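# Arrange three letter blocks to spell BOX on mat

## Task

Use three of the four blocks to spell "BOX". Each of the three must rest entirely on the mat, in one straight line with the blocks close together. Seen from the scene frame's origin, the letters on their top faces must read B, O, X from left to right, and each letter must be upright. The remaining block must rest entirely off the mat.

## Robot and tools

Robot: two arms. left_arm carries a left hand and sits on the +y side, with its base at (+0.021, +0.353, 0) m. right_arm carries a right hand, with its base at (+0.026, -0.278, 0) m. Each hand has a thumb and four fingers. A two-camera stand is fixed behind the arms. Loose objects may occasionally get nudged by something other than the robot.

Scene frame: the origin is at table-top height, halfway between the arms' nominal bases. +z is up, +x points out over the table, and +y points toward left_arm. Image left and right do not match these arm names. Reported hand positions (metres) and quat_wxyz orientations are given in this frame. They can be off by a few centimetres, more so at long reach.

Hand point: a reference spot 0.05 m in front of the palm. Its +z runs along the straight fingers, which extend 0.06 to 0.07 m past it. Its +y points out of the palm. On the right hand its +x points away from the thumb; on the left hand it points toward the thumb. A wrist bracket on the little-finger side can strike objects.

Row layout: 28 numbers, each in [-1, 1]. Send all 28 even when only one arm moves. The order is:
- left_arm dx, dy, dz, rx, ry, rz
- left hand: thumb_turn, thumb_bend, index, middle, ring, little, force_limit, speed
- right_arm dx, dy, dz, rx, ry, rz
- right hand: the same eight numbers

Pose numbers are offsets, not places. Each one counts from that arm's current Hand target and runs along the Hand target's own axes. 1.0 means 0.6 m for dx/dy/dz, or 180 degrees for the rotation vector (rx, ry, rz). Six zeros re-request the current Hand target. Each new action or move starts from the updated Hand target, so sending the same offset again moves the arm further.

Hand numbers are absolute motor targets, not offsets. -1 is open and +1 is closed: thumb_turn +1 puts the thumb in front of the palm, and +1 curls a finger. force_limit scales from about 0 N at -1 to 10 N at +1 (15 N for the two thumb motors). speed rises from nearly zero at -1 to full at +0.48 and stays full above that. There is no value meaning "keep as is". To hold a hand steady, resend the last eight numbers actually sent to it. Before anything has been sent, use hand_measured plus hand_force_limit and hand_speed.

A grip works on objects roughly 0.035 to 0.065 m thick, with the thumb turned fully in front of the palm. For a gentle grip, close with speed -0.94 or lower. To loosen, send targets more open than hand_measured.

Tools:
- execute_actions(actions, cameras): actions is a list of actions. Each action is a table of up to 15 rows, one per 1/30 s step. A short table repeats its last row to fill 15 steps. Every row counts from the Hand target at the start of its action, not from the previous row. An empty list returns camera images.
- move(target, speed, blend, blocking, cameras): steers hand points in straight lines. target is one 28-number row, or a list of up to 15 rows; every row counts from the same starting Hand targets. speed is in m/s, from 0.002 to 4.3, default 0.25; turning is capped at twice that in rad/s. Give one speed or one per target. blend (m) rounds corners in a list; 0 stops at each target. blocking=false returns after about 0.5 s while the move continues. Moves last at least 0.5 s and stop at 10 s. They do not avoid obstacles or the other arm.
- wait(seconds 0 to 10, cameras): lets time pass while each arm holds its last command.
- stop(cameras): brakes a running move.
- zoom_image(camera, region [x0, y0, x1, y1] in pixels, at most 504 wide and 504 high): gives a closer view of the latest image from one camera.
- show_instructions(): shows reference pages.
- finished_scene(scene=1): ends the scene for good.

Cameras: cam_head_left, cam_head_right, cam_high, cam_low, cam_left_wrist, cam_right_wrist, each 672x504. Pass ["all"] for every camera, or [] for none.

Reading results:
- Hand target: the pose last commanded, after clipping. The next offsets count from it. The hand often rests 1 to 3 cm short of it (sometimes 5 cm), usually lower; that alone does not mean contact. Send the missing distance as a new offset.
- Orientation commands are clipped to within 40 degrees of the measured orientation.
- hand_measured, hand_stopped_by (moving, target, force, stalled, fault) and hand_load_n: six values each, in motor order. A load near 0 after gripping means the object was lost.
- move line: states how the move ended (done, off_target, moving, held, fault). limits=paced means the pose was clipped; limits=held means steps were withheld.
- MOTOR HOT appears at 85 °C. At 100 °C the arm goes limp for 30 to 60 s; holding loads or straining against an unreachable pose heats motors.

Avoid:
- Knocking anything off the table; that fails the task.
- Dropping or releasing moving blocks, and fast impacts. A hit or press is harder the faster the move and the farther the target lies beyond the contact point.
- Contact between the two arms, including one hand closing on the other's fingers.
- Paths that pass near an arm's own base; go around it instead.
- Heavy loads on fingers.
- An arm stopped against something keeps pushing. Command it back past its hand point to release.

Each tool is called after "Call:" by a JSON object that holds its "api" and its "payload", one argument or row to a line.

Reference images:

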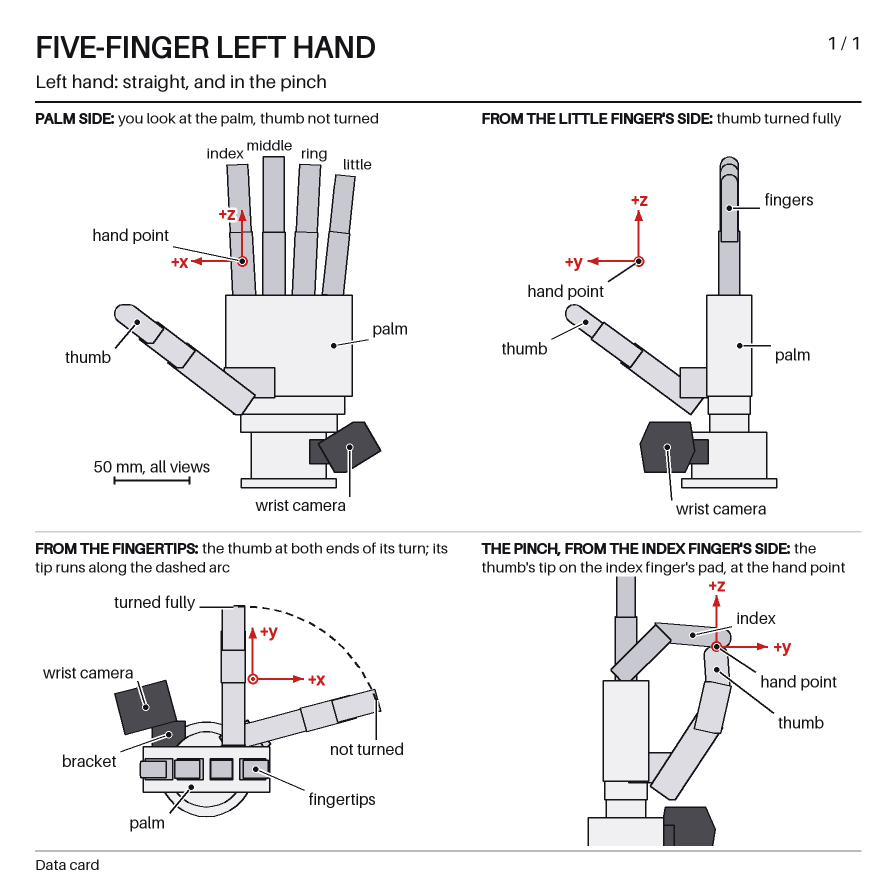

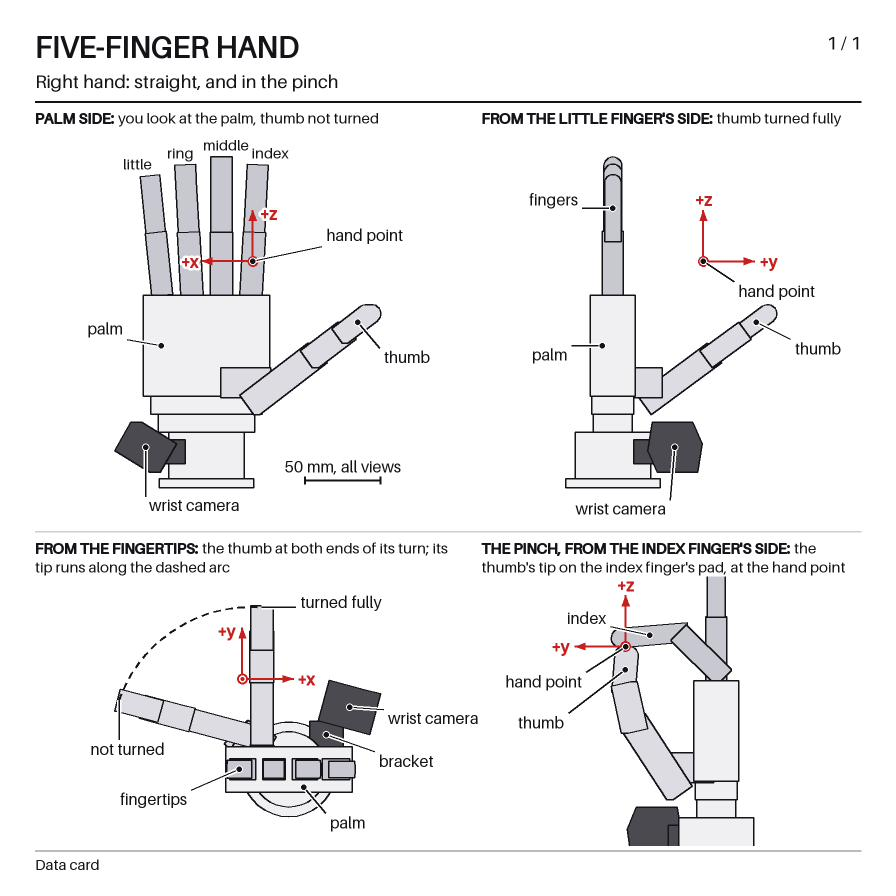

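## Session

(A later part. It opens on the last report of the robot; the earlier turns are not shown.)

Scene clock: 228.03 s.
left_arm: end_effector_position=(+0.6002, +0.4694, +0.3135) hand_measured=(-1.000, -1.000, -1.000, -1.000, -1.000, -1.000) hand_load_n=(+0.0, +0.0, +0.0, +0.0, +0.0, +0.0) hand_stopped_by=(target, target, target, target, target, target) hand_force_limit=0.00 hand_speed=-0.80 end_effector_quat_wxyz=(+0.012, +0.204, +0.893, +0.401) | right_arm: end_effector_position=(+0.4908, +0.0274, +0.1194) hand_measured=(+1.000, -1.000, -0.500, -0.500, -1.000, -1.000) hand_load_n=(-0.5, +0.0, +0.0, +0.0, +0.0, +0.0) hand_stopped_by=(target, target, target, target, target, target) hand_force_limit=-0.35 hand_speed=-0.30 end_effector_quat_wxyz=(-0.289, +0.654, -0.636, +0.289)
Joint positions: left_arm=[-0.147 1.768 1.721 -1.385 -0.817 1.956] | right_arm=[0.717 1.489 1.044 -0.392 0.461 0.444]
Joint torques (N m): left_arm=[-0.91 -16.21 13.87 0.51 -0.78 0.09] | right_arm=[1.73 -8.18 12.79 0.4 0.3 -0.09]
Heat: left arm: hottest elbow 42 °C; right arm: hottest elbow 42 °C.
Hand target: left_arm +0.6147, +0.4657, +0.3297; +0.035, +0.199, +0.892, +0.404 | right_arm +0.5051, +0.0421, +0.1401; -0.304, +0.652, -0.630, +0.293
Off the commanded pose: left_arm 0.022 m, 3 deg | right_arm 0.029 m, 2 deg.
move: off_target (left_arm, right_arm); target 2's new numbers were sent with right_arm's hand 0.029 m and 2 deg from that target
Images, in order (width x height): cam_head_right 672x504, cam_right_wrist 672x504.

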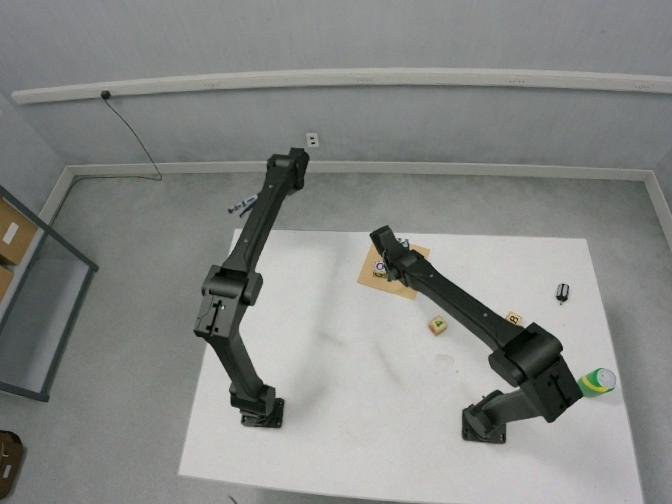

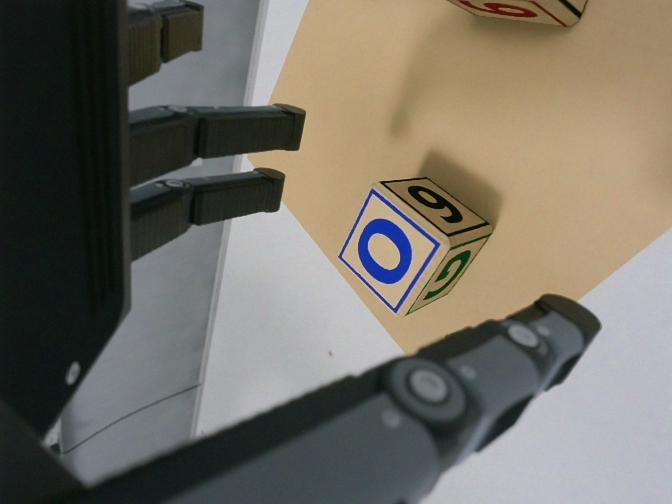

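Call:
{"api": "move", "payload": {
  "target": [0,0,0,0,0,0,-1,-1,-1,-1,-1,-1,0,-0.8,-0.0324,0.0541,0.0707,0,0.0426,0.0357,1,-1,-0.5,-0.5,-1,-1,-0.5,0],
  "speed": 0.1,
  "cameras": ["cam_right_wrist","cam_head_right"]
}}

Scene clock: 231.60 s.
left_arm: end_effector_position=(+0.6002, +0.4694, +0.3135) hand_measured=(-1.000, -1.000, -1.000, -1.000, -1.000, -1.000) hand_load_n=(+0.0, +0.0, +0.0, +0.0, +0.0, +0.0) hand_stopped_by=(target, target, target, target, target, target) hand_force_limit=0.00 hand_speed=-0.80 end_effector_quat_wxyz=(+0.012, +0.204, +0.893, +0.401) | right_arm: end_effector_position=(+0.5014, +0.0441, +0.0690) hand_measured=(+1.000, -1.000, -0.500, -0.500, -1.000, -1.000) hand_load_n=(+0.0, +0.0, +0.0, +0.0, +0.0, +0.0) hand_stopped_by=(target, target, target, target, target, target) hand_force_limit=-0.50 hand_speed=0.00 end_effector_quat_wxyz=(-0.257, +0.604, -0.683, +0.320)
Joint positions: left_arm=[-0.147 1.768 1.721 -1.385 -0.817 1.956] | right_arm=[0.771 1.634 1.082 -0.392 0.611 0.623]
Joint torques (N m): left_arm=[-0.97 -16.26 13.89 0.53 -0.78 0.08] | right_arm=[0.62 -10.64 11.6 0.66 0.44 0.14]
Heat: left arm: hottest elbow 42 °C; right arm: hottest elbow 42 °C.
Hand target: left_arm +0.6147, +0.4657, +0.3297; +0.035, +0.199, +0.892, +0.404 | right_arm +0.5160, +0.0619, +0.0879; +0.277, -0.594, +0.684, -0.319
Off the commanded pose: left_arm 0.022 m, 3 deg | right_arm 0.030 m, 3 deg.
move: off_target (left_arm, right_arm)
Images, in order (width x height): cam_head_right 672x504, cam_right_wrist 672x504.

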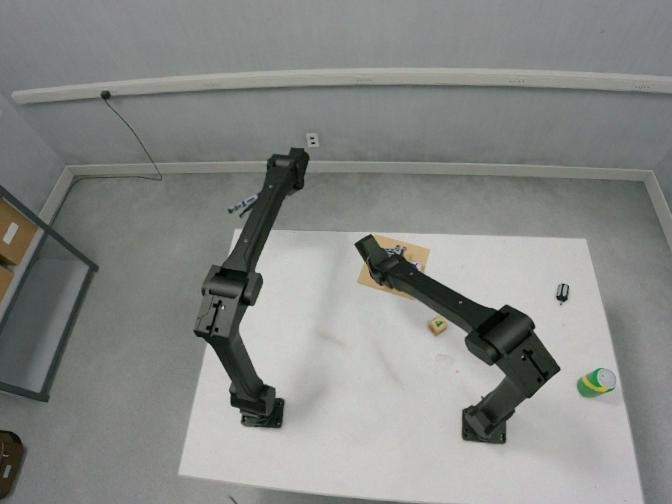

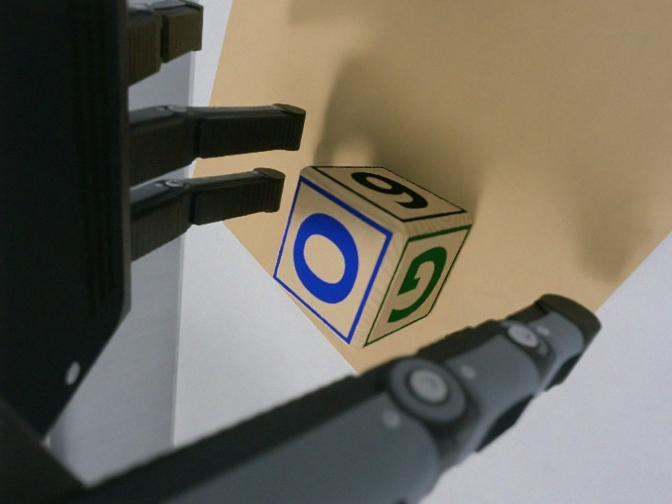

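Call:
{"api": "zoom_image", "payload": {
  "camera": "cam_right_wrist",
  "region": [260, 150, 480, 360]
}}

Scaled by 2.291.

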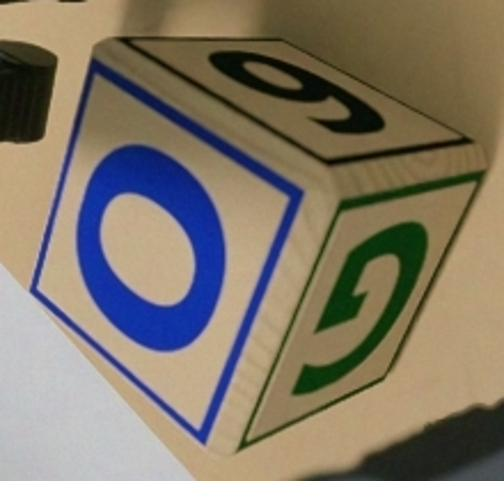

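Call:
{"api": "move", "payload": {
  "target": [0,0,0,0,0,0,-1,-1,-1,-1,-1,-1,0,-0.8,0,0.0166,0.0139,0,0,0,1,-1,-0.5,-0.5,-1,-1,-0.5,0],
  "speed": 0.06
}}

Scene clock: 233.60 s.
left_arm: end_effector_position=(+0.6002, +0.4694, +0.3135) hand_measured=(-1.000, -1.000, -1.000, -1.000, -1.000, -1.000) hand_load_n=(+0.0, +0.0, +0.0, +0.0, +0.0, +0.0) hand_stopped_by=(target, target, target, target, target, target) hand_force_limit=0.00 hand_speed=-0.80 end_effector_quat_wxyz=(+0.012, +0.204, +0.893, +0.401) | right_arm: end_effector_position=(+0.5018, +0.0444, +0.0605) hand_measured=(+1.000, -1.000, -0.500, -0.500, -1.000, -1.000) hand_load_n=(+0.0, +0.0, +0.0, +0.0, +0.0, +0.0) hand_stopped_by=(target, target, target, target, target, target) hand_force_limit=-0.50 hand_speed=0.00 end_effector_quat_wxyz=(-0.253, +0.606, -0.683, +0.319)
Joint positions: left_arm=[-0.147 1.768 1.721 -1.385 -0.817 1.956] | right_arm=[0.771 1.651 1.082 -0.385 0.611 0.624]
Joint torques (N m): left_arm=[-0.91 -16.32 13.86 0.51 -0.78 0.09] | right_arm=[1.26 -10.4 10.58 1.48 0.43 0.11]
Heat: left arm: hottest elbow 42 °C; right arm: hottest elbow 42 °C.
Hand target: left_arm +0.6147, +0.4657, +0.3297; +0.035, +0.199, +0.892, +0.404 | right_arm +0.5160, +0.0619, +0.0749; +0.277, -0.594, +0.684, -0.319
Off the commanded pose: left_arm 0.022 m, 3 deg | right_arm 0.027 m, 3 deg.
move: off_target (left_arm, right_arm)

Call:
{"api": "move", "payload": {
  "target": [0,0,0,0,0,0,-1,-1,-1,-1,-1,-1,0,-0.8,-0.0181,-0.0008,0.0113,0,0,0,1,-1,-0.5,-0.5,-1,-1,-0.5,0],
  "speed": 0.06
}}

Scene clock: 234.77 s.
left_arm: end_effector_position=(+0.6002, +0.4694, +0.3135) hand_measured=(-1.000, -1.000, -1.000, -1.000, -1.000, -1.000) hand_load_n=(+0.0, +0.0, +0.0, +0.0, +0.0, +0.5) hand_stopped_by=(target, target, target, target, target, target) hand_force_limit=0.00 hand_speed=-0.80 end_effector_quat_wxyz=(+0.012, +0.204, +0.893, +0.401) | right_arm: end_effector_position=(+0.5041, +0.0498, +0.0514) hand_measured=(+1.000, -1.000, -0.500, -0.500, -1.000, -1.000) hand_load_n=(+0.0, +0.0, +0.0, +0.0, +0.0, +0.0) hand_stopped_by=(target, target, target, target, target, target) hand_force_limit=-0.50 hand_speed=0.00 end_effector_quat_wxyz=(-0.248, +0.608, -0.683, +0.319)
Joint positions: left_arm=[-0.147 1.768 1.721 -1.385 -0.817 1.956] | right_arm=[0.777 1.681 1.098 -0.385 0.614 0.629]
Joint torques (N m): left_arm=[-0.79 -16.32 13.86 0.51 -0.78 0.09] | right_arm=[1.9 -10.64 11.62 1.35 0.52 0.13]
Heat: left arm: hottest elbow 42 °C; right arm: hottest elbow 42 °C.
Hand target: left_arm +0.6147, +0.4657, +0.3297; +0.035, +0.199, +0.892, +0.404 | right_arm +0.5230, +0.0718, +0.0710; +0.277, -0.594, +0.685, -0.319
Off the commanded pose: left_arm 0.022 m, 3 deg | right_arm 0.035 m, 4 deg.
move: off_target (left_arm, right_arm)

Call:
{"api": "move", "payload": {
  "target": [0,0,0,0,0,0,-1,-1,-1,-1,-1,-1,0,-0.8,-0.011,-0.007,0.0032,0,0,0,1,-1,-0.5,-0.5,-1,-1,-0.5,0],
  "speed": 0.06,
  "cameras": ["cam_right_wrist"]
}}

Scene clock: 235.87 s.
left_arm: end_effector_position=(+0.6002, +0.4694, +0.3135) hand_measured=(-1.000, -1.000, -1.000, -1.000, -1.000, -1.000) hand_load_n=(+0.0, +0.0, +0.0, +0.0, +0.0, +0.0) hand_stopped_by=(target, target, target, target, target, target) hand_force_limit=0.00 hand_speed=-0.80 end_effector_quat_wxyz=(+0.012, +0.204, +0.893, +0.401) | right_arm: end_effector_position=(+0.5117, +0.0574, +0.0547) hand_measured=(+1.000, -1.000, -0.500, -0.500, -1.000, -1.000) hand_load_n=(+0.0, +0.0, +0.0, +0.0, +0.0, +0.0) hand_stopped_by=(target, target, target, target, target, target) hand_force_limit=-0.50 hand_speed=0.00 end_effector_quat_wxyz=(-0.253, +0.606, -0.683, +0.320)
Joint positions: left_arm=[-0.147 1.768 1.721 -1.385 -0.817 1.956] | right_arm=[0.778 1.696 1.124 -0.385 0.616 0.631]
Joint torques (N m): left_arm=[-0.85 -16.26 13.86 0.51 -0.77 0.09] | right_arm=[2.02 -10.34 11.44 1.18 0.53 0.2]
Heat: left arm: hottest elbow 42 °C; right arm: hottest elbow 42 °C.
Hand target: left_arm +0.6147, +0.4657, +0.3297; +0.035, +0.199, +0.892, +0.404 | right_arm +0.5280, +0.0777, +0.0729; +0.277, -0.594, +0.684, -0.319
Off the commanded pose: left_arm 0.022 m, 3 deg | right_arm 0.032 m, 3 deg.
move: off_target (left_arm, right_arm)
Images, in order (width x height): cam_right_wrist 672x504.

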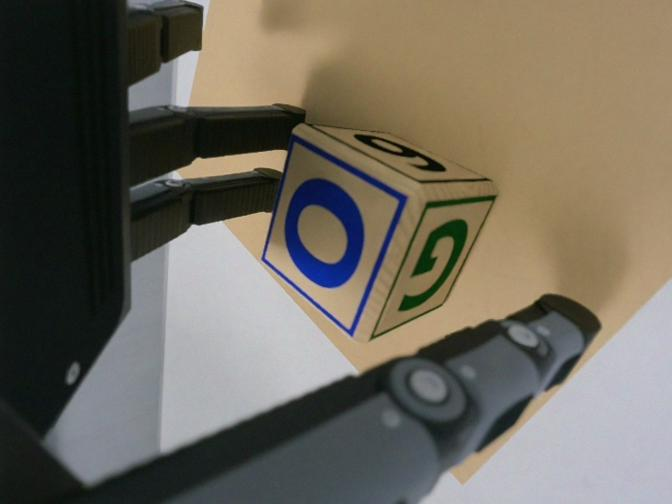

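Call:
{"api": "execute_actions", "payload": {
  "actions": [
    [[0,0,0,0,0,0,-1,-1,-1,-1,-1,-1,0,-0.8,0,0,0,0,0,0,1,-0.5,-0.3,-0.3,-1,-1,-0.4,0]],
    [[0,0,0,0,0,0,-1,-1,-1,-1,-1,-1,0,-0.8,0,0,0,0,0,0,1,-0.5,0.15,0.1,-1,-1,-0.4,-0.9]],
    [[0,0,0,0,0,0,-1,-1,-1,-1,-1,-1,0,-0.8,0,0,0,0,0,0,1,-0.5,0.15,0.1,-1,-1,-0.4,-0.9]]
  ],
  "cameras": ["cam_right_wrist"]
}}

Scene clock: 237.80 s.
left_arm: end_effector_position=(+0.6002, +0.4694, +0.3135) hand_measured=(-1.000, -1.000, -1.000, -1.000, -1.000, -1.000) hand_load_n=(+0.0, +0.0, +0.0, +0.0, +0.0, +0.0) hand_stopped_by=(target, target, target, target, target, target) hand_force_limit=0.00 hand_speed=-0.80 end_effector_quat_wxyz=(+0.012, +0.204, +0.893, +0.401) | right_arm: end_effector_position=(+0.5118, +0.0573, +0.0548) hand_measured=(+1.000, -0.502, -0.144, -0.172, -1.000, -1.000) hand_load_n=(-1.5, +5.5, +5.5, +2.0, +0.0, +0.0) hand_stopped_by=(target, target, force, force, target, target) hand_force_limit=-0.40 hand_speed=-0.90 end_effector_quat_wxyz=(-0.253, +0.605, -0.683, +0.320)
Joint positions: left_arm=[-0.147 1.768 1.721 -1.385 -0.817 1.956] | right_arm=[0.778 1.696 1.124 -0.385 0.617 0.632]
Joint torques (N m): left_arm=[-0.91 -16.21 13.86 0.51 -0.78 0.09] | right_arm=[1.32 -9.93 11.74 0.79 0.44 0.15]
Heat: left arm: hottest elbow 42 °C; right arm: hottest elbow 42 °C.
Hand target: left_arm +0.6147, +0.4657, +0.3297; +0.035, +0.199, +0.892, +0.404 | right_arm +0.5281, +0.0776, +0.0729; +0.277, -0.594, +0.685, -0.319
Off the commanded pose: left_arm 0.022 m, 3 deg | right_arm 0.032 m, 3 deg.
Images, in order (width x height): cam_right_wrist 672x504.

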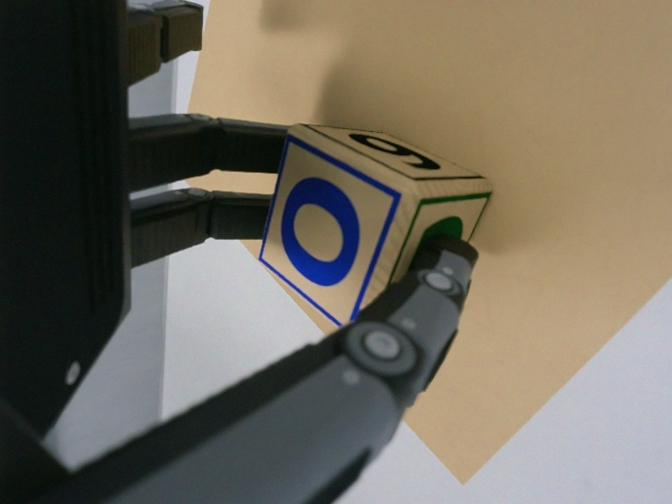

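Call:
{"api": "move", "payload": {
  "target": [
    [0,0,0,0,0,0,-1,-1,-1,-1,-1,-1,0,-0.8,0,-0.0638,-0.0535,0,0,0,1,-0.5,0.15,0.1,-1,-1,-0.4,-0.9],
    [0,0,0,0,0,0,-1,-1,-1,-1,-1,-1,0,-0.8,0.0907,-0.0722,-0.0437,0,-0.034,-0.0286,1,-0.5,0.15,0.1,-1,-1,-0.4,-0.9]
  ],
  "speed": [0.1, 0.12],
  "blend": [0.02, 0],
  "cameras": ["cam_right_wrist","cam_head_right","cam_low"]
}}

Scene clock: 240.30 s.
left_arm: end_effector_position=(+0.6002, +0.4694, +0.3135) hand_measured=(-1.000, -1.000, -1.000, -1.000, -1.000, -1.000) hand_load_n=(+0.0, +0.0, +0.0, +0.0, +0.0, +0.0) hand_stopped_by=(target, target, target, target, target, target) hand_force_limit=0.00 hand_speed=-0.80 end_effector_quat_wxyz=(+0.012, +0.204, +0.893, +0.401) | right_arm: end_effector_position=(+0.5232, +0.0222, +0.1092) hand_measured=(+1.000, -0.502, -0.144, -0.172, -1.000, -1.000) hand_load_n=(-1.5, +5.5, +5.5, +2.0, +0.0, +0.0) hand_stopped_by=(target, target, force, force, target, target) hand_force_limit=-0.40 hand_speed=-0.90 end_effector_quat_wxyz=(-0.282, +0.646, -0.646, +0.294)
Joint positions: left_arm=[-0.147 1.768 1.721 -1.385 -0.817 1.956] | right_arm=[0.675 1.563 1.101 -0.375 0.453 0.431]
Joint torques (N m): left_arm=[-0.91 -16.32 13.87 0.53 -0.78 0.09] | right_arm=[0.32 -11.99 8.14 1.89 0.19 -0.04]
Heat: left arm: hottest elbow 42 °C; right arm: hottest elbow 43 °C.
Hand target: left_arm +0.6147, +0.4657, +0.3297; +0.035, +0.199, +0.892, +0.404 | right_arm +0.5281, +0.0228, +0.1229; -0.298, +0.641, -0.641, +0.299
Off the commanded pose: left_arm 0.022 m, 3 deg | right_arm 0.015 m, 2 deg.
move: off_target (left_arm, right_arm)
Images, in order (width x height): cam_head_right 672x504, cam_low 672x504, cam_right_wrist 672x504.

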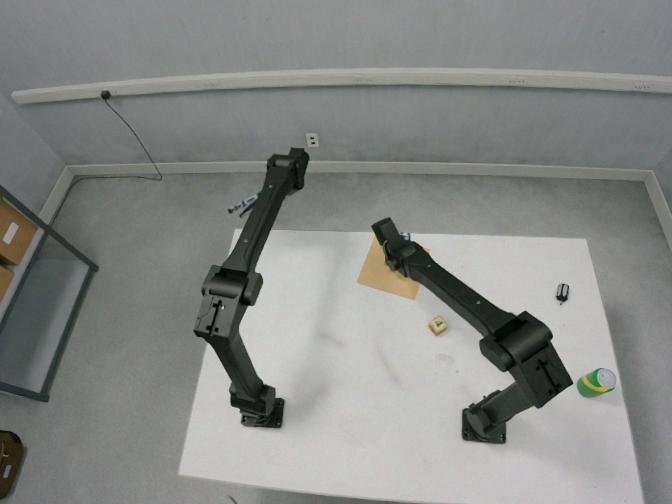

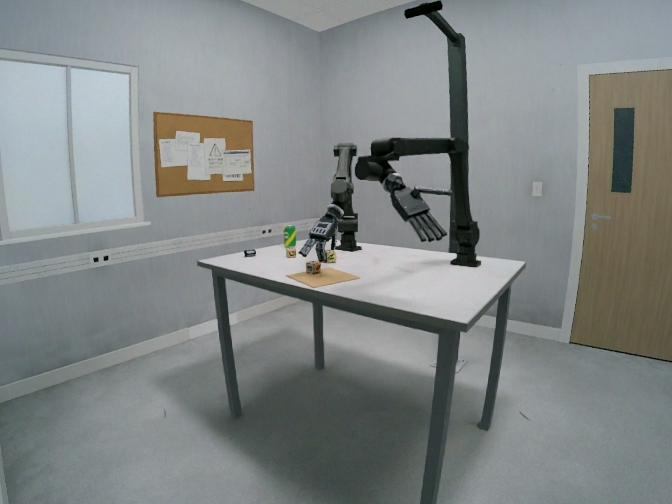

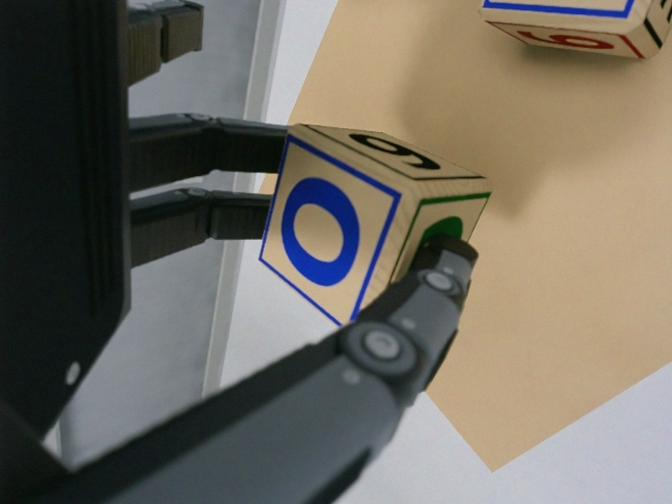

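Call:
{"api": "zoom_image", "payload": {
  "camera": "cam_right_wrist",
  "region": [250, 110, 510, 340]
}}

Call:
{"api": "zoom_image", "payload": {
  "camera": "cam_right_wrist",
  "region": [460, 0, 672, 80]
}}

Scaled by 1.938.

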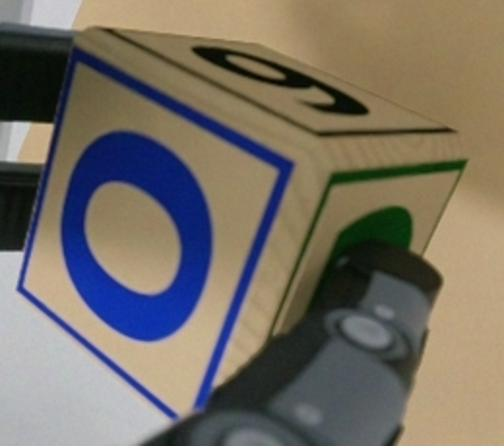

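Scaled by 2.377.

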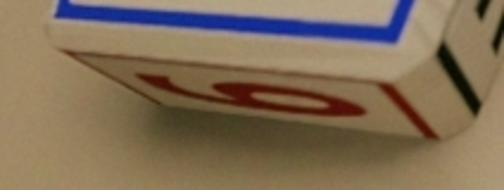

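Call:
{"api": "move", "payload": {
  "target": [0,0,0,0,0,0,-1,-1,-1,-1,-1,-1,0,-0.8,0.05,0.0185,-0.0092,0,0,0,1,-0.5,0.15,0.1,-1,-1,-0.4,-0.9],
  "speed": 0.1,
  "cameras": ["cam_right_wrist"]
}}

Scene clock: 242.47 s.
left_arm: end_effector_position=(+0.6002, +0.4694, +0.3135) hand_measured=(-1.000, -1.000, -1.000, -1.000, -1.000, -1.000) hand_load_n=(+0.0, +0.0, -0.5, +0.0, +0.0, +0.0) hand_stopped_by=(target, target, target, target, target, target) hand_force_limit=0.00 hand_speed=-0.80 end_effector_quat_wxyz=(+0.012, +0.204, +0.893, +0.401) | right_arm: end_effector_position=(+0.5113, -0.0066, +0.1057) hand_measured=(+1.000, -0.502, -0.144, -0.172, -1.000, -1.000) hand_load_n=(-1.5, +5.5, +5.5, +2.0, +0.0, +0.0) hand_stopped_by=(target, target, force, force, target, target) hand_force_limit=-0.40 hand_speed=-0.90 end_effector_quat_wxyz=(-0.283, +0.646, -0.645, +0.293)
Joint positions: left_arm=[-0.147 1.768 1.721 -1.385 -0.817 1.956] | right_arm=[0.637 1.503 1.018 -0.338 0.425 0.399]
Joint torques (N m): left_arm=[-0.85 -16.26 13.87 0.51 -0.78 0.09] | right_arm=[0.62 -9.7 8.25 1.69 0.08 -0.14]
Heat: left arm: hottest elbow 42 °C; right arm: hottest elbow 43 °C.
Hand target: left_arm +0.6147, +0.4657, +0.3297; +0.035, +0.199, +0.892, +0.404 | right_arm +0.5167, -0.0074, +0.1180; -0.298, +0.641, -0.641, +0.299
Off the commanded pose: left_arm 0.022 m, 3 deg | right_arm 0.013 m, 2 deg.
move: off_target (left_arm, right_arm)
Images, in order (width x height): cam_right_wrist 672x504.

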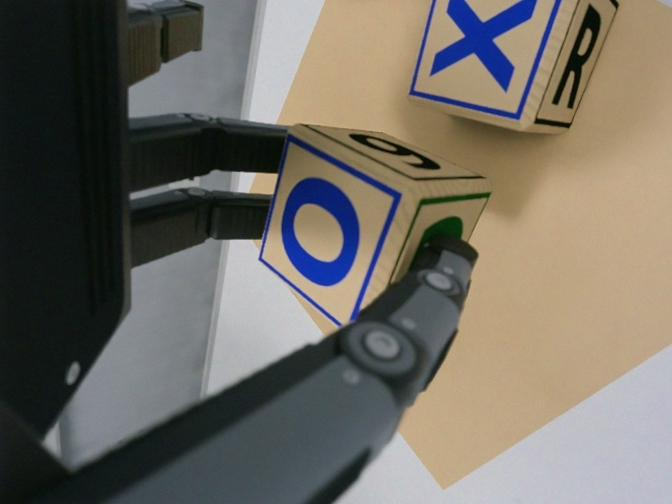

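Call:
{"api": "zoom_image", "payload": {
  "camera": "cam_right_wrist",
  "region": [390, 0, 640, 150]
}}

Scaled by 2.016.

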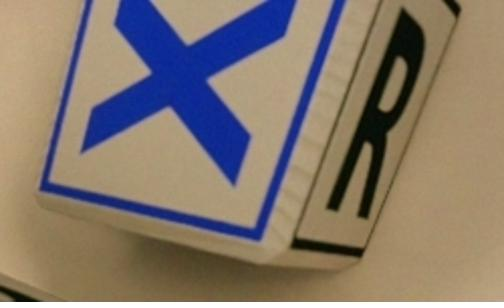

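Call:
{"api": "move", "payload": {
  "target": [0,0,0,0,0,0,-1,-1,-1,-1,-1,-1,0,-0.8,-0.0083,0.0617,0.0432,0,0,0,1,-0.5,0.15,0.1,-1,-1,-0.4,-0.9],
  "speed": 0.06,
  "cameras": ["cam_right_wrist"]
}}

Scene clock: 244.97 s.
left_arm: end_effector_position=(+0.6002, +0.4694, +0.3135) hand_measured=(-1.000, -1.000, -1.000, -1.000, -1.000, -1.000) hand_load_n=(+0.0, +0.0, +0.0, +0.0, +0.0, +0.0) hand_stopped_by=(target, target, target, target, target, target) hand_force_limit=0.00 hand_speed=-0.80 end_effector_quat_wxyz=(+0.012, +0.204, +0.893, +0.401) | right_arm: end_effector_position=(+0.5098, -0.0079, +0.0713) hand_measured=(+1.000, -0.502, -0.144, -0.172, -1.000, -1.000) hand_load_n=(-1.5, +5.5, +6.0, +2.0, +0.0, +0.0) hand_stopped_by=(target, target, force, force, target, target) hand_force_limit=-0.40 hand_speed=-0.90 end_effector_quat_wxyz=(-0.290, +0.643, -0.644, +0.296)
Joint positions: left_arm=[-0.147 1.768 1.721 -1.385 -0.817 1.956] | right_arm=[0.637 1.543 0.951 -0.215 0.429 0.399]
Joint torques (N m): left_arm=[-0.85 -16.26 13.87 0.53 -0.78 0.08] | right_arm=[1.49 -8.82 7.73 1.83 0.36 0.02]
Heat: left arm: hottest elbow 42 °C; right arm: hottest elbow 43 °C.
Hand target: left_arm +0.6147, +0.4657, +0.3297; +0.035, +0.199, +0.892, +0.404 | right_arm +0.5127, -0.0021, +0.0730; -0.298, +0.641, -0.641, +0.299
Off the commanded pose: left_arm 0.022 m, 3 deg | right_arm 0.006 m, 1 deg.
move: off_target (left_arm)
Images, in order (width x height): cam_right_wrist 672x504.

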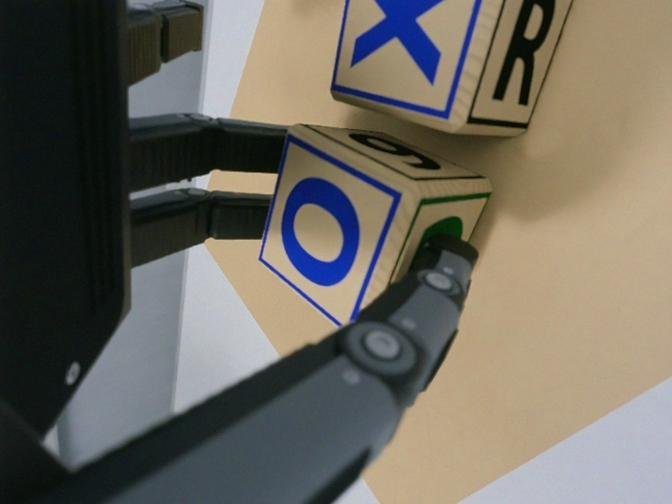

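Call:
{"api": "move", "payload": {
  "target": [0,0,0,0,0,0,-1,-1,-1,-1,-1,-1,0,-0.8,0,0.0128,0.0107,0,0,0,1,-0.5,0.15,0.1,-1,-1,-0.4,-0.9],
  "speed": 0.05
}}

Scene clock: 246.47 s.
left_arm: end_effector_position=(+0.6002, +0.4694, +0.3135) hand_measured=(-1.000, -1.000, -1.000, -1.000, -1.000, -1.000) hand_load_n=(+0.0, +0.0, +0.0, +0.0, +0.0, -0.5) hand_stopped_by=(target, target, target, target, target, target) hand_force_limit=0.00 hand_speed=-0.80 end_effector_quat_wxyz=(+0.012, +0.204, +0.893, +0.401) | right_arm: end_effector_position=(+0.5103, -0.0076, +0.0627) hand_measured=(+1.000, -0.502, -0.144, -0.172, -1.000, -1.000) hand_load_n=(-1.5, +5.5, +5.5, +2.0, +0.0, +0.0) hand_stopped_by=(target, target, force, force, target, target) hand_force_limit=-0.40 hand_speed=-0.90 end_effector_quat_wxyz=(-0.291, +0.642, -0.644, +0.297)
Joint positions: left_arm=[-0.147 1.768 1.721 -1.385 -0.817 1.956] | right_arm=[0.637 1.558 0.94 -0.186 0.429 0.399]
Joint torques (N m): left_arm=[-0.79 -16.26 13.89 0.51 -0.78 0.09] | right_arm=[1.49 -8.47 7.45 1.8 0.34 0.03]
Heat: left arm: hottest elbow 42 °C; right arm: hottest elbow 43 °C.
Hand target: left_arm +0.6147, +0.4657, +0.3297; +0.035, +0.199, +0.892, +0.404 | right_arm +0.5127, -0.0022, +0.0629; -0.298, +0.641, -0.641, +0.299
Off the commanded pose: left_arm 0.022 m, 3 deg | right_arm 0.006 m, 1 deg.
move: off_target (left_arm)

Call:
{"api": "move", "payload": {
  "target": [0,0,0,0,0,0,-1,-1,-1,-1,-1,-1,0,-0.8,0,0.0077,0.0064,0,0,0,1,-0.5,0.15,0.1,-1,-1,-0.4,-0.9],
  "speed": 0.04,
  "cameras": ["cam_right_wrist"]
}}

Scene clock: 247.50 s.
left_arm: end_effector_position=(+0.6002, +0.4694, +0.3135) hand_measured=(-1.000, -1.000, -1.000, -1.000, -1.000, -1.000) hand_load_n=(+0.0, +0.0, +0.0, +0.0, +0.0, +0.0) hand_stopped_by=(target, target, target, target, target, target) hand_force_limit=0.00 hand_speed=-0.80 end_effector_quat_wxyz=(+0.012, +0.204, +0.893, +0.401) | right_arm: end_effector_position=(+0.5104, -0.0076, +0.0573) hand_measured=(+1.000, -0.502, -0.144, -0.172, -1.000, -1.000) hand_load_n=(-1.5, +5.5, +5.5, +2.0, +0.0, +0.0) hand_stopped_by=(target, target, force, force, target, target) hand_force_limit=-0.40 hand_speed=-0.90 end_effector_quat_wxyz=(-0.291, +0.642, -0.644, +0.297)
Joint positions: left_arm=[-0.147 1.768 1.721 -1.385 -0.817 1.956] | right_arm=[0.637 1.567 0.933 -0.17 0.429 0.399]
Joint torques (N m): left_arm=[-0.85 -16.26 13.85 0.51 -0.77 0.09] | right_arm=[2.02 -8.53 7.49 1.8 0.34 0.01]
Heat: left arm: hottest elbow 42 °C; right arm: hottest elbow 43 °C.
Hand target: left_arm +0.6147, +0.4657, +0.3297; +0.035, +0.199, +0.892, +0.404 | right_arm +0.5126, -0.0023, +0.0569; -0.298, +0.641, -0.641, +0.299
Off the commanded pose: left_arm 0.022 m, 3 deg | right_arm 0.006 m, 1 deg.
move: off_target (left_arm)
Images, in order (width x height): cam_right_wrist 672x504.

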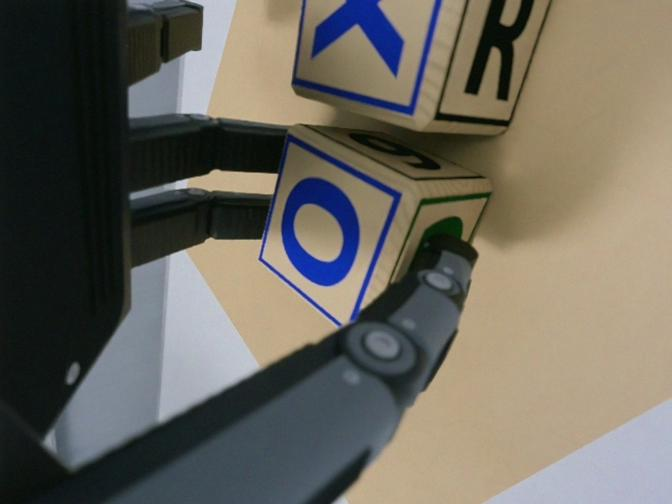

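Call:
{"api": "move", "payload": {
  "target": [0,0,0,0,0,0,-1,-1,-1,-1,-1,-1,0,-0.8,0,0.0064,0.0053,0,0,0,1,-0.5,0.15,0.1,-1,-1,-0.4,-0.9],
  "speed": 0.03
}}

Scene clock: 248.40 s.
left_arm: end_effector_position=(+0.6002, +0.4694, +0.3135) hand_measured=(-1.000, -1.000, -1.000, -1.000, -1.000, -1.000) hand_load_n=(+0.0, -0.5, +0.0, +0.0, +0.0, +0.0) hand_stopped_by=(target, target, target, target, target, target) hand_force_limit=0.00 hand_speed=-0.80 end_effector_quat_wxyz=(+0.012, +0.204, +0.893, +0.401) | right_arm: end_effector_position=(+0.5122, -0.0065, +0.0558) hand_measured=(+1.000, -0.502, -0.144, -0.172, -1.000, -1.000) hand_load_n=(-0.5, +5.0, +5.0, +1.5, +0.0, +0.0) hand_stopped_by=(target, target, force, force, target, target) hand_force_limit=-0.40 hand_speed=-0.90 end_effector_quat_wxyz=(-0.295, +0.640, -0.644, +0.298)
Joint positions: left_arm=[-0.147 1.768 1.721 -1.385 -0.817 1.956] | right_arm=[0.637 1.572 0.931 -0.154 0.429 0.399]
Joint torques (N m): left_arm=[-0.85 -16.26 13.86 0.51 -0.78 0.09] | right_arm=[0.79 -8.35 7.08 2.13 0.31 0.04]
Heat: left arm: hottest elbow 42 °C; right arm: hottest elbow 43 °C.
Hand target: left_arm +0.6147, +0.4657, +0.3297; +0.035, +0.199, +0.892, +0.404 | right_arm +0.5126, -0.0023, +0.0519; -0.298, +0.641, -0.641, +0.299
Off the commanded pose: left_arm 0.022 m, 3 deg | right_arm 0.006 m, 1 deg.
move: off_target (left_arm)

Call:
{"api": "move", "payload": {
  "target": [0,0,0,0,0,0,-1,-1,-1,-1,-1,-1,0,-0.8,0.0133,-0.0026,-0.0021,0,0,0,1,-0.5,0.15,0.1,-1,-1,-0.4,-0.9],
  "speed": 0.03,
  "cameras": ["cam_right_wrist"]
}}

Scene clock: 249.83 s.
left_arm: end_effector_position=(+0.6002, +0.4694, +0.3135) hand_measured=(-1.000, -1.000, -1.000, -1.000, -1.000, -1.000) hand_load_n=(+0.0, +0.0, +0.0, +0.0, +0.0, +0.0) hand_stopped_by=(target, target, target, target, target, target) hand_force_limit=0.00 hand_speed=-0.80 end_effector_quat_wxyz=(+0.012, +0.204, +0.893, +0.401) | right_arm: end_effector_position=(+0.5121, -0.0068, +0.0549) hand_measured=(+1.000, -0.502, -0.144, -0.172, -1.000, -1.000) hand_load_n=(-0.5, +3.5, +3.5, +2.0, +0.0, +0.0) hand_stopped_by=(target, target, force, force, target, target) hand_force_limit=-0.40 hand_speed=-0.90 end_effector_quat_wxyz=(-0.297, +0.640, -0.644, +0.297)
Joint positions: left_arm=[-0.147 1.768 1.721 -1.385 -0.817 1.956] | right_arm=[0.636 1.572 0.926 -0.145 0.427 0.398]
Joint torques (N m): left_arm=[-0.91 -16.32 13.86 0.51 -0.78 0.09] | right_arm=[-0.09 -9.93 6.8 1.58 0.04 -0.13]
Heat: left arm: hottest elbow 42 °C; right arm: hottest elbow 43 °C.
Hand target: left_arm +0.6147, +0.4657, +0.3297; +0.035, +0.199, +0.892, +0.404 | right_arm +0.5127, -0.0102, +0.0540; -0.298, +0.641, -0.641, +0.299
Off the commanded pose: left_arm 0.022 m, 3 deg | right_arm 0.004 m, 0 deg.
move: off_target (left_arm)
Images, in order (width x height): cam_right_wrist 672x504.

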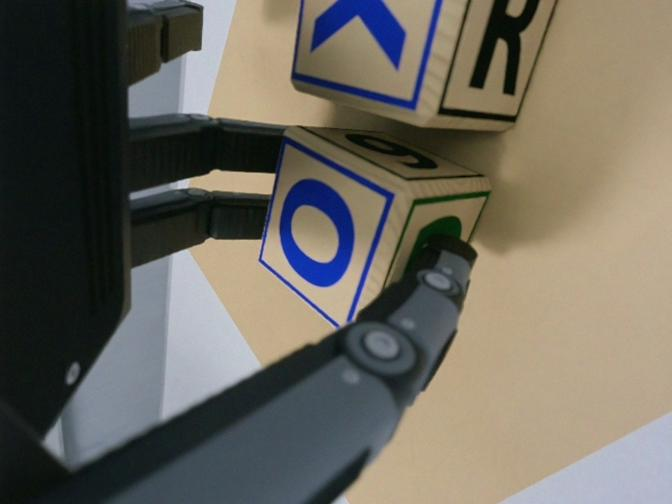

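Call:
{"api": "move", "payload": {
  "target": [0,0,0,0,0,0,-1,-1,-1,-1,-1,-1,0,-0.8,0.0133,-0.001,-0.001,0,0,0,1,-0.5,0.15,0.1,-1,-1,-0.4,-0.9],
  "speed": 0.03,
  "cameras": ["cam_right_wrist"]
}}

Scene clock: 250.73 s.
left_arm: end_effector_position=(+0.6002, +0.4694, +0.3135) hand_measured=(-1.000, -1.000, -1.000, -1.000, -1.000, -1.000) hand_load_n=(+0.0, +0.0, +0.0, +0.0, +0.0, +0.0) hand_stopped_by=(target, target, target, target, target, target) hand_force_limit=0.00 hand_speed=-0.80 end_effector_quat_wxyz=(+0.012, +0.204, +0.893, +0.401) | right_arm: end_effector_position=(+0.5113, -0.0104, +0.0543) hand_measured=(+1.000, -0.502, -0.144, -0.172, -1.000, -1.000) hand_load_n=(+0.5, +3.5, +2.5, +2.5, +0.0, +0.0) hand_stopped_by=(target, target, force, force, target, target) hand_force_limit=-0.40 hand_speed=-0.90 end_effector_quat_wxyz=(-0.299, +0.641, -0.644, +0.294)
Joint positions: left_arm=[-0.147 1.768 1.721 -1.385 -0.817 1.956] | right_arm=[0.627 1.566 0.916 -0.137 0.412 0.393]
Joint torques (N m): left_arm=[-0.91 -16.26 13.86 0.53 -0.77 0.09] | right_arm=[-0.5 -9.76 6.6 1.31 0.15 -0.15]
Heat: left arm: hottest elbow 42 °C; right arm: hottest elbow 42 °C.
Hand target: left_arm +0.6147, +0.4657, +0.3297; +0.035, +0.199, +0.892, +0.404 | right_arm +0.5126, -0.0182, +0.0548; -0.298, +0.641, -0.641, +0.299
Off the commanded pose: left_arm 0.022 m, 3 deg | right_arm 0.008 m, 1 deg.
move: off_target (left_arm)
Images, in order (width x height): cam_right_wrist 672x504.

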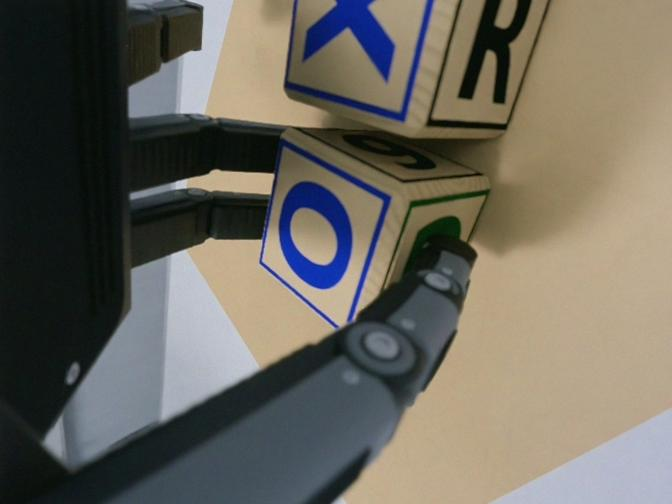

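Call:
{"api": "move", "payload": {
  "target": [0,0,0,0,0,0,-1,-1,-1,-1,-1,-1,0,-0.8,0.0117,0,0,0,0,0,1,-0.5,0.15,0.1,-1,-1,-0.4,-0.9],
  "speed": 0.03
}}

Scene clock: 251.97 s.
left_arm: end_effector_position=(+0.6002, +0.4694, +0.3135) hand_measured=(-1.000, -1.000, -1.000, -1.000, -1.000, -1.000) hand_load_n=(+0.0, +0.0, +0.0, +0.0, +0.0, +0.0) hand_stopped_by=(target, target, target, target, target, target) hand_force_limit=0.00 hand_speed=-0.80 end_effector_quat_wxyz=(+0.012, +0.204, +0.893, +0.401) | right_arm: end_effector_position=(+0.5110, -0.0171, +0.0542) hand_measured=(+1.000, -0.502, -0.144, -0.172, -1.000, -1.000) hand_load_n=(+0.5, +4.0, +3.0, +2.5, +0.0, -0.5) hand_stopped_by=(target, target, force, force, target, target) hand_force_limit=-0.40 hand_speed=-0.90 end_effector_quat_wxyz=(-0.299, +0.641, -0.643, +0.293)
Joint positions: left_arm=[-0.147 1.768 1.721 -1.385 -0.817 1.956] | right_arm=[0.614 1.557 0.905 -0.131 0.402 0.382]
Joint torques (N m): left_arm=[-0.85 -16.26 13.87 0.53 -0.78 0.09] | right_arm=[0.15 -9.47 6.53 1.47 0.1 -0.14]
Heat: left arm: hottest elbow 42 °C; right arm: hottest elbow 42 °C.
Hand target: left_arm +0.6147, +0.4657, +0.3297; +0.035, +0.199, +0.892, +0.404 | right_arm +0.5126, -0.0252, +0.0547; -0.298, +0.641, -0.641, +0.299
Off the commanded pose: left_arm 0.022 m, 3 deg | right_arm 0.008 m, 1 deg.
move: off_target (left_arm)

Call:
{"api": "move", "payload": {
  "target": [0,0,0,0,0,0,-1,-1,-1,-1,-1,-1,0,-0.8,0.0067,0,0,0,0,0,1,-0.5,0.15,0.1,-1,-1,-0.4,-0.9],
  "speed": 0.03,
  "cameras": ["cam_right_wrist"]
}}

Scene clock: 253.03 s.
left_arm: end_effector_position=(+0.6002, +0.4694, +0.3135) hand_measured=(-1.000, -1.000, -1.000, -1.000, -1.000, -1.000) hand_load_n=(+0.0, +0.0, +0.0, +0.0, +0.0, +0.0) hand_stopped_by=(target, target, target, target, target, target) hand_force_limit=0.00 hand_speed=-0.80 end_effector_quat_wxyz=(+0.012, +0.204, +0.893, +0.401) | right_arm: end_effector_position=(+0.5110, -0.0206, +0.0543) hand_measured=(+1.000, -0.502, -0.144, -0.172, -1.000, -1.000) hand_load_n=(+0.5, +3.5, +2.5, +2.0, +0.0, -0.5) hand_stopped_by=(target, target, force, force, target, target) hand_force_limit=-0.40 hand_speed=-0.90 end_effector_quat_wxyz=(-0.299, +0.641, -0.643, +0.293)
Joint positions: left_arm=[-0.147 1.768 1.721 -1.385 -0.817 1.956] | right_arm=[0.606 1.553 0.899 -0.127 0.396 0.377]
Joint torques (N m): left_arm=[-0.91 -16.26 13.87 0.51 -0.78 0.09] | right_arm=[0.21 -9.11 6.52 1.32 0.2 -0.16]
Heat: left arm: hottest elbow 42 °C; right arm: hottest elbow 42 °C.
Hand target: left_arm +0.6147, +0.4657, +0.3297; +0.035, +0.199, +0.892, +0.404 | right_arm +0.5126, -0.0292, +0.0548; -0.298, +0.641, -0.641, +0.299
Off the commanded pose: left_arm 0.022 m, 3 deg | right_arm 0.009 m, 1 deg.
move: off_target (left_arm)
Images, in order (width x height): cam_right_wrist 672x504.

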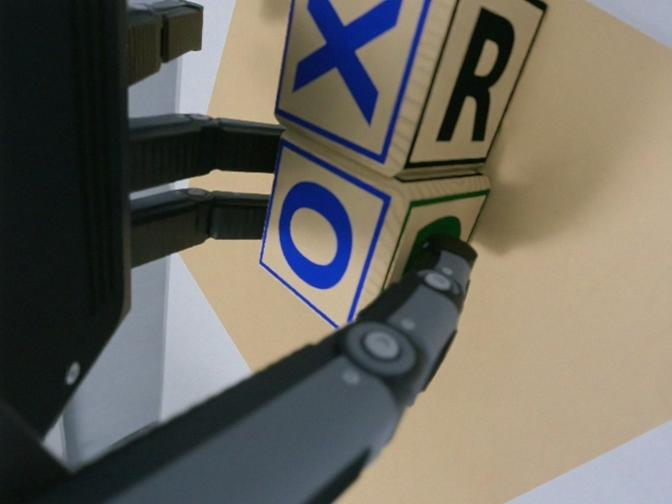

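Call:
{"api": "move", "payload": {
  "target": [0,0,0,0,0,0,-1,-1,-1,-1,-1,-1,0,-0.8,-0.0125,-0.0026,-0.0021,0,0,0,1,-0.5,0.15,0.1,-1,-1,-0.4,-0.9],
  "speed": 0.04
}}

Call:
{"api": "execute_actions", "payload": {
  "actions": [
    [[0,0,0,0,0,0,-1,-1,-1,-1,-1,-1,0,-0.8,0,0,0,0,0,0,1,-0.85,-0.45,-0.45,-1,-1,-0.4,-0.6]],
    [[0,0,0,0,0,0,-1,-1,-1,-1,-1,-1,0,-0.8,0,0,0,0,0,0,1,-0.85,-0.45,-0.45,-1,-1,-0.4,-0.6]]
  ],
  "cameras": ["cam_right_wrist"]
}}

Scene clock: 254.10 s.
left_arm: end_effector_position=(+0.6002, +0.4694, +0.3135) hand_measured=(-1.000, -1.000, -1.000, -1.000, -1.000, -1.000) hand_load_n=(+0.0, +0.0, +0.0, +0.0, +0.0, +0.0) hand_stopped_by=(target, target, target, target, target, target) hand_force_limit=0.00 hand_speed=-0.80 end_effector_quat_wxyz=(+0.012, +0.204, +0.893, +0.401) | right_arm: end_effector_position=(+0.5112, -0.0215, +0.0542) hand_measured=(+1.000, -0.502, -0.144, -0.172, -1.000, -1.000) hand_load_n=(+0.5, +4.0, +2.5, +2.0, +0.0, +0.0) hand_stopped_by=(target, target, force, force, target, target) hand_force_limit=-0.40 hand_speed=-0.90 end_effector_quat_wxyz=(-0.298, +0.641, -0.643, +0.295)
Joint positions: left_arm=[-0.147 1.768 1.721 -1.385 -0.817 1.956] | right_arm=[0.606 1.553 0.899 -0.127 0.4 0.376]
Joint torques (N m): left_arm=[-0.91 -16.32 13.87 0.51 -0.78 0.09] | right_arm=[0.56 -9.82 7.62 0.92 0.38 -0.08]
Heat: left arm: hottest elbow 42 °C; right arm: hottest elbow 42 °C.
Hand target: left_arm +0.6147, +0.4657, +0.3297; +0.035, +0.199, +0.892, +0.404 | right_arm +0.5125, -0.0218, +0.0567; -0.298, +0.641, -0.641, +0.299
Off the commanded pose: left_arm 0.022 m, 3 deg | right_arm 0.003 m, 0 deg.
move: off_target (left_arm)

Scene clock: 255.30 s.
left_arm: end_effector_position=(+0.6002, +0.4694, +0.3135) hand_measured=(-1.000, -1.000, -1.000, -1.000, -1.000, -1.000) hand_load_n=(+0.0, -0.5, +0.0, +0.0, +0.0, +0.0) hand_stopped_by=(target, target, target, target, target, target) hand_force_limit=0.00 hand_speed=-0.80 end_effector_quat_wxyz=(+0.012, +0.204, +0.893, +0.401) | right_arm: end_effector_position=(+0.5114, -0.0220, +0.0542) hand_measured=(+1.000, -0.850, -0.450, -0.450, -1.000, -1.000) hand_load_n=(+0.0, +0.0, +0.0, +0.0, +0.0, +0.0) hand_stopped_by=(target, target, target, target, target, target) hand_force_limit=-0.40 hand_speed=-0.60 end_effector_quat_wxyz=(-0.297, +0.640, -0.644, +0.296)
Joint positions: left_arm=[-0.147 1.768 1.721 -1.385 -0.817 1.956] | right_arm=[0.606 1.553 0.899 -0.127 0.403 0.376]
Joint torques (N m): left_arm=[-0.85 -16.26 13.86 0.5 -0.78 0.09] | right_arm=[0.44 -9.7 7.5 0.99 0.34 -0.03]
Heat: left arm: hottest elbow 42 °C; right arm: hottest elbow 42 °C.
Hand target: left_arm +0.6147, +0.4657, +0.3297; +0.035, +0.199, +0.892, +0.404 | right_arm +0.5125, -0.0218, +0.0567; -0.298, +0.641, -0.641, +0.299
Off the commanded pose: left_arm 0.022 m, 3 deg | right_arm 0.003 m, 0 deg.
Images, in order (width x height): cam_right_wrist 672x504.

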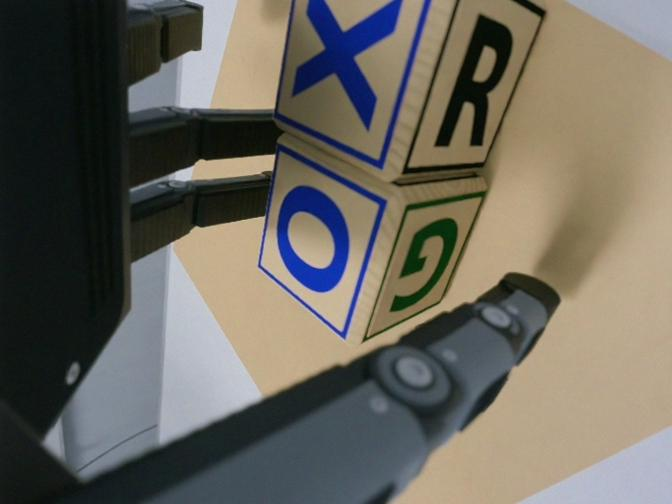

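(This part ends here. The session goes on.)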